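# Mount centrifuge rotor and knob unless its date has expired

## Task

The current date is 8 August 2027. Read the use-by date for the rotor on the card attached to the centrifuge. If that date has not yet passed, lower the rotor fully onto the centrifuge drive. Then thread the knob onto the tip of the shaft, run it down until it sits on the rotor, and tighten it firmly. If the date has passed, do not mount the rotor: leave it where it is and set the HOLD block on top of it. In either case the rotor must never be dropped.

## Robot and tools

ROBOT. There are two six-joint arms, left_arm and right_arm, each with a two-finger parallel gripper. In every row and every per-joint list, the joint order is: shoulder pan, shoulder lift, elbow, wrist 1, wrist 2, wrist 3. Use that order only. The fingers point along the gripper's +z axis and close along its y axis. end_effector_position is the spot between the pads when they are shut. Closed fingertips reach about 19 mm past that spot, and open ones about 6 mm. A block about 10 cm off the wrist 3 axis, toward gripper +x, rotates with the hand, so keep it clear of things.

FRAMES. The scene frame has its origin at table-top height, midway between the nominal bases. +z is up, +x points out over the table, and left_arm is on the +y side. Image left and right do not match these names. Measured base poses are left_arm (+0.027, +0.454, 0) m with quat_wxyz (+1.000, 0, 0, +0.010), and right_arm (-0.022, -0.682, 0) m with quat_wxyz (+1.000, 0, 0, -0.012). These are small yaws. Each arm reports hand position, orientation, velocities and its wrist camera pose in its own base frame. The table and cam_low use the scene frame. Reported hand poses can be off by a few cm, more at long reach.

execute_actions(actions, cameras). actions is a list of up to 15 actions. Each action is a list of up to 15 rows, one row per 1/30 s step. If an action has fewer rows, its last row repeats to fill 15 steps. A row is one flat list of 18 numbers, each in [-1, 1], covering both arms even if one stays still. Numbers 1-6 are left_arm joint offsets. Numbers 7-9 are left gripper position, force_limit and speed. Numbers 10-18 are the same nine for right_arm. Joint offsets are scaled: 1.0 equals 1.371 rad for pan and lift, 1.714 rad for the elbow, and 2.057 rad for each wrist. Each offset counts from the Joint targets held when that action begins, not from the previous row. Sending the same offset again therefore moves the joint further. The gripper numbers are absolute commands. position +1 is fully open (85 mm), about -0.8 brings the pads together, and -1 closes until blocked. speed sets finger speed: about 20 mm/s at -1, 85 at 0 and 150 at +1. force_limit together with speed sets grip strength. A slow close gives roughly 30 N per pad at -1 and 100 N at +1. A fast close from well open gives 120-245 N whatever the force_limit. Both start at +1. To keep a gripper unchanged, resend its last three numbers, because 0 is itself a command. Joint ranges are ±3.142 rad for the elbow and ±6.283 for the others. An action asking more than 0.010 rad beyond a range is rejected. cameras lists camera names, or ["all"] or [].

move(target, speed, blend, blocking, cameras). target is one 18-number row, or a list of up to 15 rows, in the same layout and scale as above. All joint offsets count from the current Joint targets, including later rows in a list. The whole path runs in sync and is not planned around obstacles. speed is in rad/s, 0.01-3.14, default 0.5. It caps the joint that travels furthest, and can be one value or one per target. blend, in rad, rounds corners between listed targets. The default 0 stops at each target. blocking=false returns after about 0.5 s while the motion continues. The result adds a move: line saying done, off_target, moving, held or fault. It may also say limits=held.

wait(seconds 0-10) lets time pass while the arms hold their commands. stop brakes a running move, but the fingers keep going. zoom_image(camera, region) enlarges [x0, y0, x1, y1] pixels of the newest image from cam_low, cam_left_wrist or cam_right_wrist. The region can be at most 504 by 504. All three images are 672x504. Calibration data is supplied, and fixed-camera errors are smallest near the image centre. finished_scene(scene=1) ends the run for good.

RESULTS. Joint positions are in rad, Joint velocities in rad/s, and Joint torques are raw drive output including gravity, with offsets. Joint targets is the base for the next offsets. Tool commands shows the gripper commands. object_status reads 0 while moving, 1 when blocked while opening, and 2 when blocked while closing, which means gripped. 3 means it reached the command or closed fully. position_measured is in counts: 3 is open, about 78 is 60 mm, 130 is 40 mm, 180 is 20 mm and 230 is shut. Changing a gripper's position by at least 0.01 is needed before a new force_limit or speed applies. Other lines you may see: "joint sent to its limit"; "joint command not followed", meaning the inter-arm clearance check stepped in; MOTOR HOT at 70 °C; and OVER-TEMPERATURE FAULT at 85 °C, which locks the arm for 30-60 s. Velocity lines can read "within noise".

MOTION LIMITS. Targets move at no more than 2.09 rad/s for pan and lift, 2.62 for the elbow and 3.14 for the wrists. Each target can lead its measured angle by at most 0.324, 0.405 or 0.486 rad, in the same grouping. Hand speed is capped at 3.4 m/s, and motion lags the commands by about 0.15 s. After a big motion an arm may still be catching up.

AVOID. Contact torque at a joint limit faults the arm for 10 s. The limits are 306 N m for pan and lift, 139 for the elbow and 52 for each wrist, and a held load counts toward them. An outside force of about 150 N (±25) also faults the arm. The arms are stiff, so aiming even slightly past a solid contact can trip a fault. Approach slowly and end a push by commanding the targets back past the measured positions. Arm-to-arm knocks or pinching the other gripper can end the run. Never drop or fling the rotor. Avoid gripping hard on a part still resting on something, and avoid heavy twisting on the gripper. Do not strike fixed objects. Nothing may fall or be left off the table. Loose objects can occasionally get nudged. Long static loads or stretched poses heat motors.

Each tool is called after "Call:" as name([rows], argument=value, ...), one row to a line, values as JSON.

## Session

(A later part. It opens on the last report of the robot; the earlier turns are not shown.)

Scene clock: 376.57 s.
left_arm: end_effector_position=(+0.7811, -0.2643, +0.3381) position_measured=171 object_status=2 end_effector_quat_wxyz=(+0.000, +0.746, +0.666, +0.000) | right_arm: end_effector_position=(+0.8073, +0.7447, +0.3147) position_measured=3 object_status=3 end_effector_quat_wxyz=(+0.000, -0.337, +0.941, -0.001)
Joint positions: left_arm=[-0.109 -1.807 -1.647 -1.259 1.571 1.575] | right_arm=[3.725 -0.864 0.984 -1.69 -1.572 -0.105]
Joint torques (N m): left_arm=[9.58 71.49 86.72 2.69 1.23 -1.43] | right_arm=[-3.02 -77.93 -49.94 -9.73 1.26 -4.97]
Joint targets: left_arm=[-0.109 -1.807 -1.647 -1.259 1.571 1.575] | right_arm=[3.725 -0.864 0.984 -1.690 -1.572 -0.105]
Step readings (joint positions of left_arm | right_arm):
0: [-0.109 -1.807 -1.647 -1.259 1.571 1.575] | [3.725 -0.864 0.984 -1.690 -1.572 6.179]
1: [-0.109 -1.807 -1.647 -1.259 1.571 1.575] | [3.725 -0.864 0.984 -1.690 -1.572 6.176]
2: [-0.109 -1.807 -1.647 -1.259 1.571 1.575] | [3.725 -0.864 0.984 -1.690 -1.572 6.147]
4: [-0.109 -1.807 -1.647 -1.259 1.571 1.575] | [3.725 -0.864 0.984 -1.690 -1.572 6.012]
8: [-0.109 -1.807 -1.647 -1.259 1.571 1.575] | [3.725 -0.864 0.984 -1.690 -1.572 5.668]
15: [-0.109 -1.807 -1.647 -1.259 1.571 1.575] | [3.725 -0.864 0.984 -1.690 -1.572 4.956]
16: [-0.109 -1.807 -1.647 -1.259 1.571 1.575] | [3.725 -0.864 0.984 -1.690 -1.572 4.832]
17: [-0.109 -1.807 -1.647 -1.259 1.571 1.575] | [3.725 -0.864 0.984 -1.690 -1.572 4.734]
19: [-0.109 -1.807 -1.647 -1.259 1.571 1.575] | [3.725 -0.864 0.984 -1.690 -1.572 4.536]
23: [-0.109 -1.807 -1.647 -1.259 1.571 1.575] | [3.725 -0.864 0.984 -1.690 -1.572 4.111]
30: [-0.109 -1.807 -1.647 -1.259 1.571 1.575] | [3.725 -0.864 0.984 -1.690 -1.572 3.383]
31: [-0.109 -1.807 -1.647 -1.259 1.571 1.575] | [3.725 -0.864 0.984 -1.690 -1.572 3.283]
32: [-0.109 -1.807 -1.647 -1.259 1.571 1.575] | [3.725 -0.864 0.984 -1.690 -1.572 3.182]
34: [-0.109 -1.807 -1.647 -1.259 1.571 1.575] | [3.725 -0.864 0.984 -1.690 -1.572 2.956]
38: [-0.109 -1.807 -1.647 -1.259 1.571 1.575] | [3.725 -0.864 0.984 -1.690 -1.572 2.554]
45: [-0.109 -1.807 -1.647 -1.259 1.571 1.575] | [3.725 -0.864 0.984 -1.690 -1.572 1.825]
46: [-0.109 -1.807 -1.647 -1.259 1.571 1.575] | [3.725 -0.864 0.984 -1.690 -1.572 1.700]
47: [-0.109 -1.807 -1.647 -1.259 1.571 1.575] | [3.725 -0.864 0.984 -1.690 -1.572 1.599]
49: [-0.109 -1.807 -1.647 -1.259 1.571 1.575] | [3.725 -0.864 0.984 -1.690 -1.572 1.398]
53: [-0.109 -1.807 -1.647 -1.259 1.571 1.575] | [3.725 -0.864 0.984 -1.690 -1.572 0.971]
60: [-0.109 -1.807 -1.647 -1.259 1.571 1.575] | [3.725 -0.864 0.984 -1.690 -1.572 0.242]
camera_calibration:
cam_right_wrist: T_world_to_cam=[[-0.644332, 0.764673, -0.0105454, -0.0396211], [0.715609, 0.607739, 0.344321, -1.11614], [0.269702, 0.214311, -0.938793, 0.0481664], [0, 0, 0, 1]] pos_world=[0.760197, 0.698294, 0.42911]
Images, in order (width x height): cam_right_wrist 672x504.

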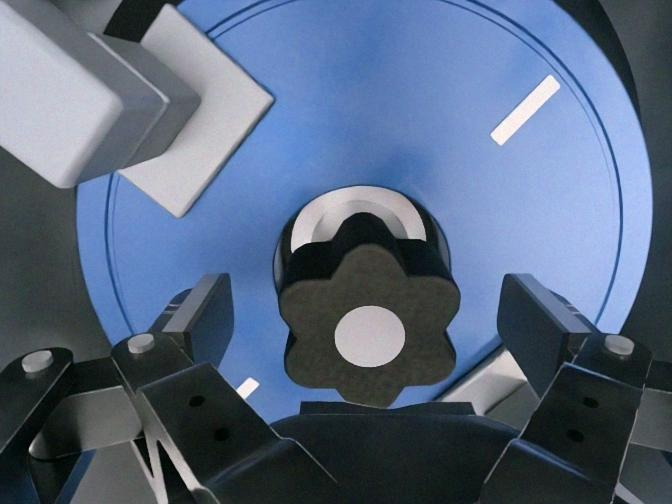

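Call:
move(target=[0,0,0,0,0,0,-1,-0.5,-1,0,0,0,0,0,0,-1,0.6,-1])

Call:
move(target=[0,0,0,0,0,0,-1,-0.5,-1,0,0.00002,0.0001,-0.0001,0,0.15,-1,0.6,-1], speed=0.4)

Call:
move(target=[0,0,0,0,0,0,-1,-0.5,-1,0,0.00003,0.0001,-0.0001,0,0.15,-1,0.6,-1], speed=0.4, cameras=["cam_right_wrist","cam_left_wrist"])

Scene clock: 379.53 s.
left_arm: end_effector_position=(+0.7811, -0.2643, +0.3381) position_measured=171 object_status=2 end_effector_quat_wxyz=(+0.000, +0.746, +0.666, +0.000) | right_arm: end_effector_position=(+0.8073, +0.7447, +0.3148) position_measured=109 object_status=0 end_effector_quat_wxyz=(+0.000, -0.337, +0.941, -0.001)
Joint positions: left_arm=[-0.109 -1.807 -1.647 -1.259 1.571 1.575] | right_arm=[3.725 -0.864 0.984 -1.69 -1.572 -0.105]
Joint torques (N m): left_arm=[8.85 79.18 83.58 1.53 2.23 -1.07] | right_arm=[-7.37 -78.39 -39.07 -7.89 1.58 -1.95]
Joint targets: left_arm=[-0.109 -1.807 -1.647 -1.259 1.571 1.575] | right_arm=[3.725 -0.864 0.984 -1.690 -1.572 -0.105]
move: done

Scene clock: 380.87 s.
left_arm: end_effector_position=(+0.7812, -0.2643, +0.3381) position_measured=171 object_status=2 end_effector_quat_wxyz=(+0.000, +0.746, +0.666, +0.000) | right_arm: end_effector_position=(+0.8073, +0.7447, +0.3147) position_measured=109 object_status=2 end_effector_quat_wxyz=(+0.000, -0.189, +0.982, -0.001)
Joint positions: left_arm=[-0.109 -1.807 -1.647 -1.259 1.571 1.575] | right_arm=[3.725 -0.864 0.984 -1.69 -1.572 0.204]
Joint torques (N m): left_arm=[-1.85 169.96 13.21 -25.19 3.14 -0.57] | right_arm=[-0.29 -70.43 -19.44 2.64 1.33 38.46]
Joint targets: left_arm=[-0.109 -1.807 -1.647 -1.259 1.571 1.575] | right_arm=[3.725 -0.864 0.984 -1.690 -1.572 0.204]
move: done

Scene clock: 381.90 s.
left_arm: end_effector_position=(+0.7992, -0.2679, +0.3381) position_measured=171 object_status=2 end_effector_quat_wxyz=(+0.020, +0.746, +0.665, +0.014) end_effector_velocity=(+0.001, -0.001, +0.000) end_effector_angular_velocity=(-0.001, -0.004, +0.000) | right_arm: end_effector_position=(+0.8073, +0.7447, +0.3146) position_measured=109 object_status=2 end_effector_quat_wxyz=(+0.000, -0.154, +0.988, -0.001)
Joint positions: left_arm=[-0.109 -1.817 -1.645 -1.201 1.565 1.575] | right_arm=[3.725 -0.864 0.984 -1.69 -1.572 0.273]
Joint velocities: left_arm=[0 -0.001 0 0.005 0 -0.001] | right_arm=[within noise]
Joint torques (N m): left_arm=[3.83 95.54 76.69 3.1 1.03 -0.17] | right_arm=[5.3 -68.19 -17.99 4.31 1.32 13.95]
Joint targets: left_arm=[-0.109 -1.817 -1.645 -1.201 1.565 1.575] | right_arm=[3.725 -0.864 0.984 -1.690 -1.572 0.273]
Tool commands: left_gripper/position=-1.0 left_gripper/force_limit=-0.498039 left_gripper/speed=-1.0 right_gripper/position=-1.0 right_gripper/force_limit=+0.6 right_gripper/speed=-1.0
FORCE FAULT: contact force on the left arm reached its limit, and that arm stopped. The contact can be on any part of that arm, not only on its tool. That arm's remaining commands of this call were not run. That arm is still stopped at the end of this call. That arm stays stopped for about 9 more seconds. Until then a move that you send moves the other arm only, and its call returns only when the move has ended. Once the stop has ended, the next robot result says so. If the stop ends while you think or write, that arm runs what you send next, counted from new Joint targets: where its joints stand when the stop ends. While its stop runs, that arm takes no new command, but its gripper still runs the gripper command that each later call begins with. Until it ends, the stop uses up actions while you think or wait. An arm that is not stopped still takes commands.
move: fault (left_arm), off_target (right_arm; braked at the fault stop of left_arm); left_arm: the wrist 1 is farthest, 0.058 rad from its target; right_arm: the wrist 3 is farthest, 0.240 rad from its target
camera_calibration:
cam_left_wrist: T_world_to_cam=[[0.992342, -0.11905, 0.0329252, -0.8252], [-0.122981, -0.927433, 0.35319, -0.250758], [-0.0115112, -0.354535, -0.934972, 0.36068], [0, 0, 0, 1]] pos_world=[0.792194, -0.202927, 0.452961]
cam_right_wrist: T_world_to_cam=[[-0.31697, 0.948375, -0.0107521, -0.440609], [0.88909, 0.301064, 0.344789, -1.02787], [0.330226, 0.099728, -0.938619, 0.0844286], [0, 0, 0, 1]] pos_world=[0.746331, 0.718898, 0.428907]
Images, in order (width x height): cam_left_wrist 672x504, cam_right_wrist 672x504.

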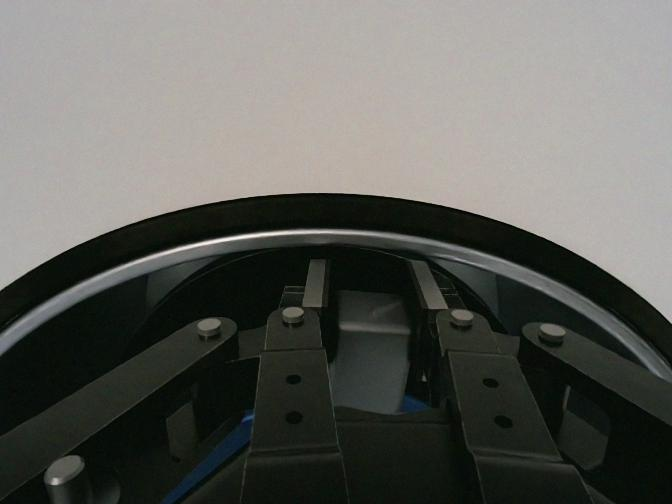

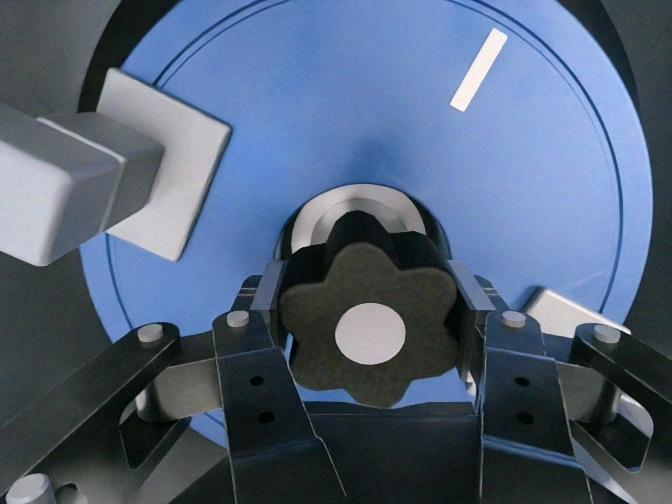

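Call:
move(target=[0,0,0,0,0,0,1,-0.5,-1,0,0,0,0,0,-0.12,-1,0.6,-1])

Call:
wait(seconds=6, cameras=["cam_right_wrist","cam_left_wrist"])

Scene clock: 385.60 s.
left_arm: end_effector_position=(+0.7989, -0.2679, +0.3378) position_measured=3 object_status=0 end_effector_quat_wxyz=(+0.020, +0.746, +0.665, +0.014) | right_arm: end_effector_position=(+0.8073, +0.7447, +0.3146) position_measured=110 object_status=2 end_effector_quat_wxyz=(+0.000, -0.275, +0.961, -0.001)
Joint positions: left_arm=[-0.109 -1.817 -1.645 -1.201 1.565 1.575] | right_arm=[3.725 -0.864 0.984 -1.69 -1.572 0.026]
Joint torques (N m): left_arm=[9.55 91.91 90.74 6.48 1.62 -0.38] | right_arm=[12.79 -85.8 -43.66 -0.78 1.4 3.5]
Joint targets: left_arm=[-0.109 -1.817 -1.645 -1.201 1.565 1.575] | right_arm=[3.725 -0.864 0.984 -1.690 -1.572 0.026]
Tool commands: left_gripper/position=+1.0 left_gripper/force_limit=-0.498039 left_gripper/speed=-1.0 right_gripper/position=-1.0 right_gripper/force_limit=+0.6 right_gripper/speed=-1.0
FORCE FAULT, CONTINUED: the left arm was still stopped when this call began, by the force fault that an earlier result reported. That arm ran no command of this call; its gripper ran only the gripper command that the call began with. That arm is still stopped at the end of this call. That arm stays stopped for about 5 more seconds. If the stop ends while you think or write, that arm runs what you send next, counted from new Joint targets: where its joints stand when the stop ends. While its stop runs, that arm takes no new command, but its gripper still runs the gripper command that each later call begins with.
move: done (right_arm), not run (left_arm; its earlier fault stop)

Scene clock: 391.60 s.
left_arm: end_effector_position=(+0.7989, -0.2679, +0.3378) position_measured=3 object_status=3 end_effector_quat_wxyz=(+0.020, +0.746, +0.665, +0.014) | right_arm: end_effector_position=(+0.8073, +0.7447, +0.3146) position_measured=110 object_status=2 end_effector_quat_wxyz=(+0.000, -0.275, +0.961, -0.001)
Joint positions: left_arm=[-0.109 -1.817 -1.645 -1.201 1.565 1.575] | right_arm=[3.725 -0.864 0.984 -1.69 -1.572 0.026]
Joint torques (N m): left_arm=[9 91.41 90.75 6.65 1.82 -0.2] | right_arm=[13.38 -84.67 -42.41 -0.83 1.48 3.21]
Joint targets: left_arm=[-0.109 -1.817 -1.645 -1.201 1.565 1.575] | right_arm=[3.725 -0.864 0.984 -1.690 -1.572 0.026]
Tool commands: left_gripper/position=+1.0 left_gripper/force_limit=-0.498039 left_gripper/speed=-1.0 right_gripper/position=-1.0 right_gripper/force_limit=+0.6 right_gripper/speed=-1.0
FORCE FAULT, CONTINUED: the left arm's stop, for the force fault that an earlier result reported, is over. The rest of the stop counts as 10 of the actions that you can send in this scene. That arm's target is now where it stood when the stop ended, not its last command. That arm accepts commands again.
wait: 6.00 s; at rest by 0.17 s
camera_calibration:
cam_left_wrist: T_world_to_cam=[[0.992359, -0.119077, 0.032311, -0.824832], [-0.122787, -0.927397, 0.353353, -0.250884], [-0.0121111, -0.354621, -0.934932, 0.360838], [0, 0, 0, 1]] pos_world=[0.792094, -0.202927, 0.452661]
cam_right_wrist: T_world_to_cam=[[-0.539201, 0.84211, -0.0106226, -0.182162], [0.788634, 0.509306, 0.344475, -1.10176], [0.295496, 0.177364, -0.938735, 0.0547707], [0, 0, 0, 1]] pos_world=[0.754479, 0.704819, 0.429009]
Images, in order (width x height): cam_left_wrist 672x504, cam_right_wrist 672x504.

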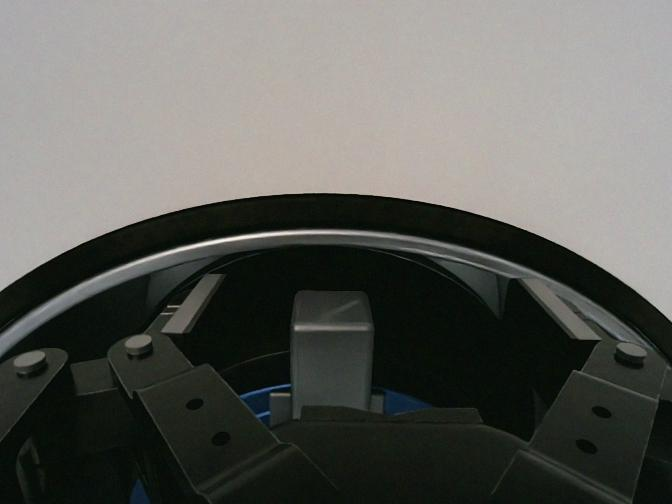

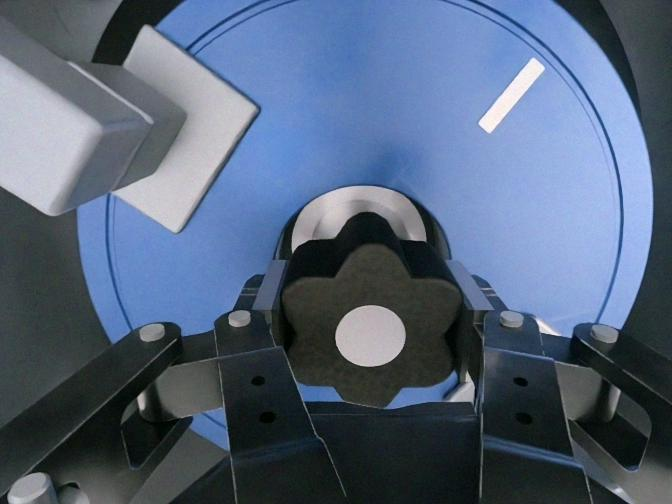

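Call:
move(target=[0,0,0,0,0,0,1,-0.5,-1,0,0,0,0,0,0,1,0.6,-0.3])

Call:
move(target=[0,0,0,0,0,0,1,-0.5,-1,0,0,-0.12748,0.10583,0,0,1,0.6,-0.3], speed=0.2, cameras=["cam_right_wrist"])

Call:
zoom_image(camera="cam_right_wrist", region=[280, 120, 440, 260])

Scene clock: 394.20 s.
left_arm: end_effector_position=(+0.7989, -0.2679, +0.3378) position_measured=3 object_status=3 end_effector_quat_wxyz=(+0.020, +0.746, +0.665, +0.014) | right_arm: end_effector_position=(+0.8072, +0.7447, +0.3146) position_measured=3 object_status=0 end_effector_quat_wxyz=(+0.000, -0.275, +0.961, -0.001)
Joint positions: left_arm=[-0.109 -1.817 -1.645 -1.201 1.565 1.575] | right_arm=[3.725 -0.864 0.984 -1.69 -1.572 0.026]
Joint torques (N m): left_arm=[5.57 92.09 76.87 4.18 0.77 -0.38] | right_arm=[-15.09 -86.07 -42.8 -7.98 1.15 3.25]
Joint targets: left_arm=[-0.109 -1.817 -1.645 -1.201 1.565 1.575] | right_arm=[3.725 -0.864 0.984 -1.690 -1.572 0.026]
move: done

Scene clock: 395.77 s.
left_arm: end_effector_position=(+0.7989, -0.2679, +0.3378) position_measured=3 object_status=3 end_effector_quat_wxyz=(+0.020, +0.746, +0.665, +0.014) | right_arm: end_effector_position=(+0.8086, +0.7456, +0.4391) position_measured=3 object_status=3 end_effector_quat_wxyz=(+0.000, -0.275, +0.961, -0.001)
Joint positions: left_arm=[-0.109 -1.817 -1.645 -1.201 1.565 1.575] | right_arm=[3.725 -0.864 0.766 -1.472 -1.572 0.026]
Joint torques (N m): left_arm=[6.67 90.28 77.27 4.14 0.93 0.23] | right_arm=[-15.12 -90.31 -48.54 -1.88 1.18 3.18]
Joint targets: left_arm=[-0.109 -1.817 -1.645 -1.201 1.565 1.575] | right_arm=[3.725 -0.864 0.766 -1.472 -1.572 0.026]
move: done
camera_calibration:
cam_right_wrist: T_world_to_cam=[[-0.53915, 0.842143, -0.0105887, -0.180894], [0.788441, 0.509109, 0.345209, -1.14617], [0.296106, 0.177771, -0.938466, 0.170124], [0, 0, 0, 1]] pos_world=[0.75578, 0.70562, 0.553406]
Images, in order (width x height): cam_right_wrist 672x504.

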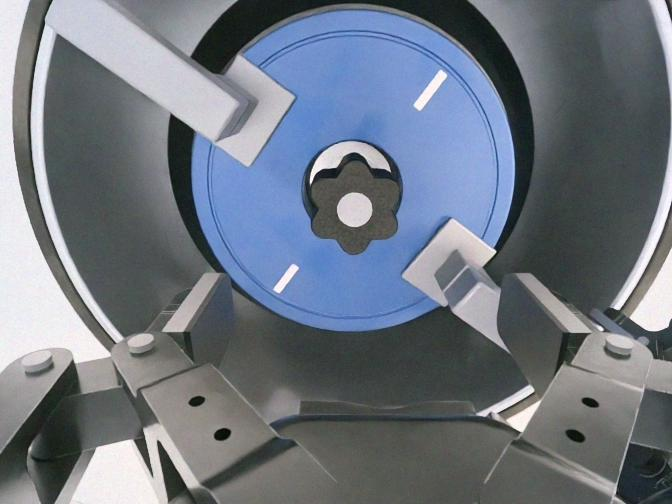

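Scaled by 3.150.

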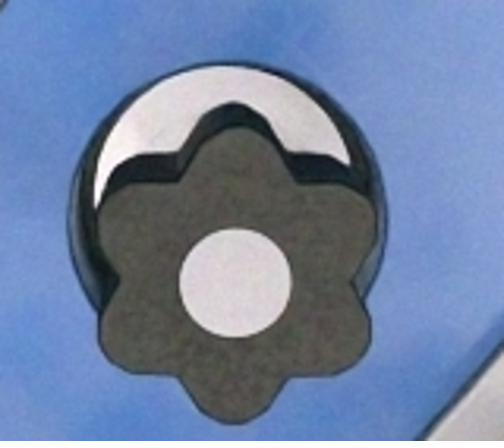

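Call:
move(target=[0,0.02859,0.08901,-0.09322,0,0,1,-0.5,-1,0,0,0,0,0,0,1,0.6,-0.3], speed=0.3, cameras=["cam_right_wrist","cam_left_wrist","cam_low"])

Call:
zoom_image(camera="cam_left_wrist", region=[240, 300, 480, 440])

Scene clock: 398.60 s.
left_arm: end_effector_position=(+0.7999, -0.2680, +0.4496) position_measured=3 object_status=3 end_effector_quat_wxyz=(+0.020, +0.746, +0.665, +0.014) | right_arm: end_effector_position=(+0.8086, +0.7456, +0.4392) position_measured=3 object_status=3 end_effector_quat_wxyz=(+0.000, -0.275, +0.961, -0.001)
Joint positions: left_arm=[-0.109 -1.778 -1.493 -1.392 1.565 1.575] | right_arm=[3.725 -0.864 0.766 -1.472 -1.572 0.026]
Joint torques (N m): left_arm=[6.96 105.8 94.98 1.53 0.5 -0.01] | right_arm=[-14.49 -91.95 -50.47 -1.01 0.92 3.4]
Joint targets: left_arm=[-0.109 -1.778 -1.493 -1.393 1.565 1.575] | right_arm=[3.725 -0.864 0.766 -1.472 -1.572 0.026]
move: done
camera_calibration:
cam_left_wrist: T_world_to_cam=[[0.99236, -0.119042, 0.0324038, -0.829399], [-0.122787, -0.927401, 0.353342, -0.290401], [-0.0120111, -0.354621, -0.934933, 0.465353], [0, 0, 0, 1]] pos_world=[0.792994, -0.203027, 0.564561]
cam_right_wrist: T_world_to_cam=[[-0.53915, 0.842143, -0.0105887, -0.180947], [0.788441, 0.509109, 0.345209, -1.14612], [0.296106, 0.177771, -0.938466, 0.170247], [0, 0, 0, 1]] pos_world=[0.75568, 0.70562, 0.553506]

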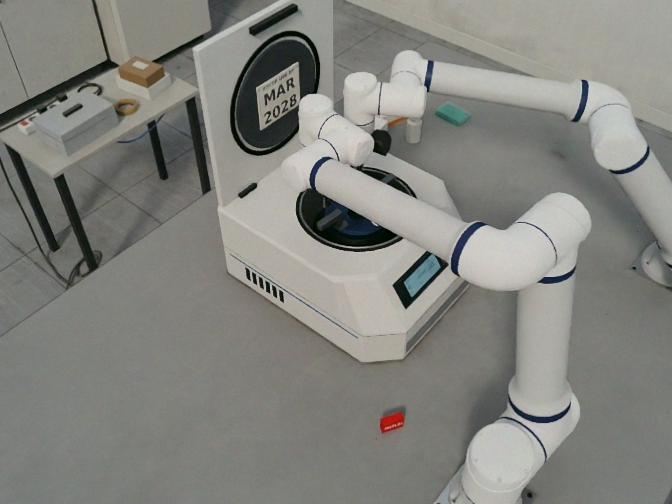

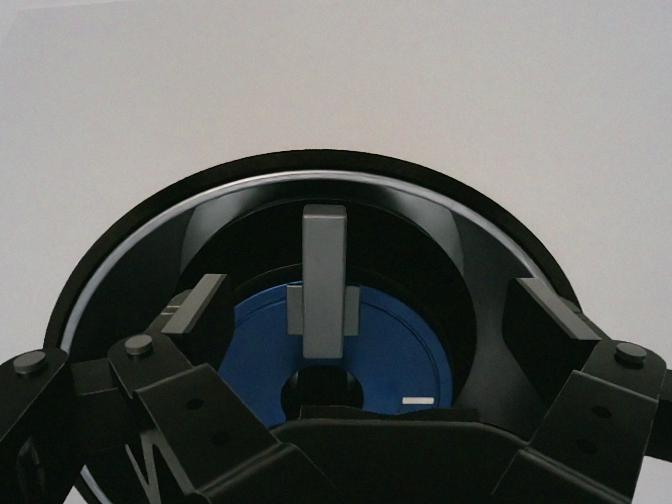

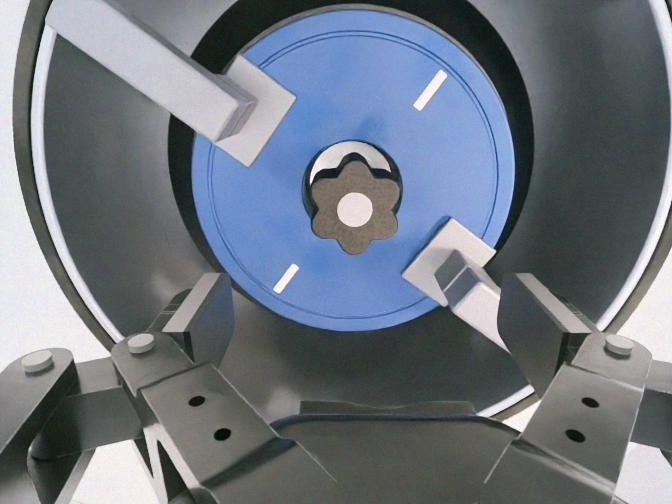

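Scaled by 2.100.

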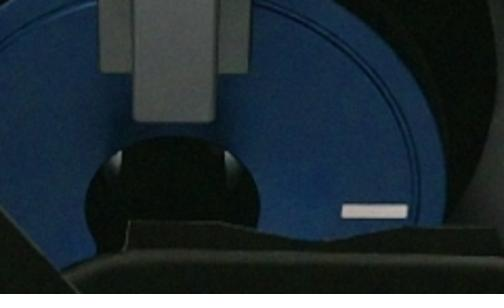

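Call:
finished_scene()

The scene is finished: the task was done.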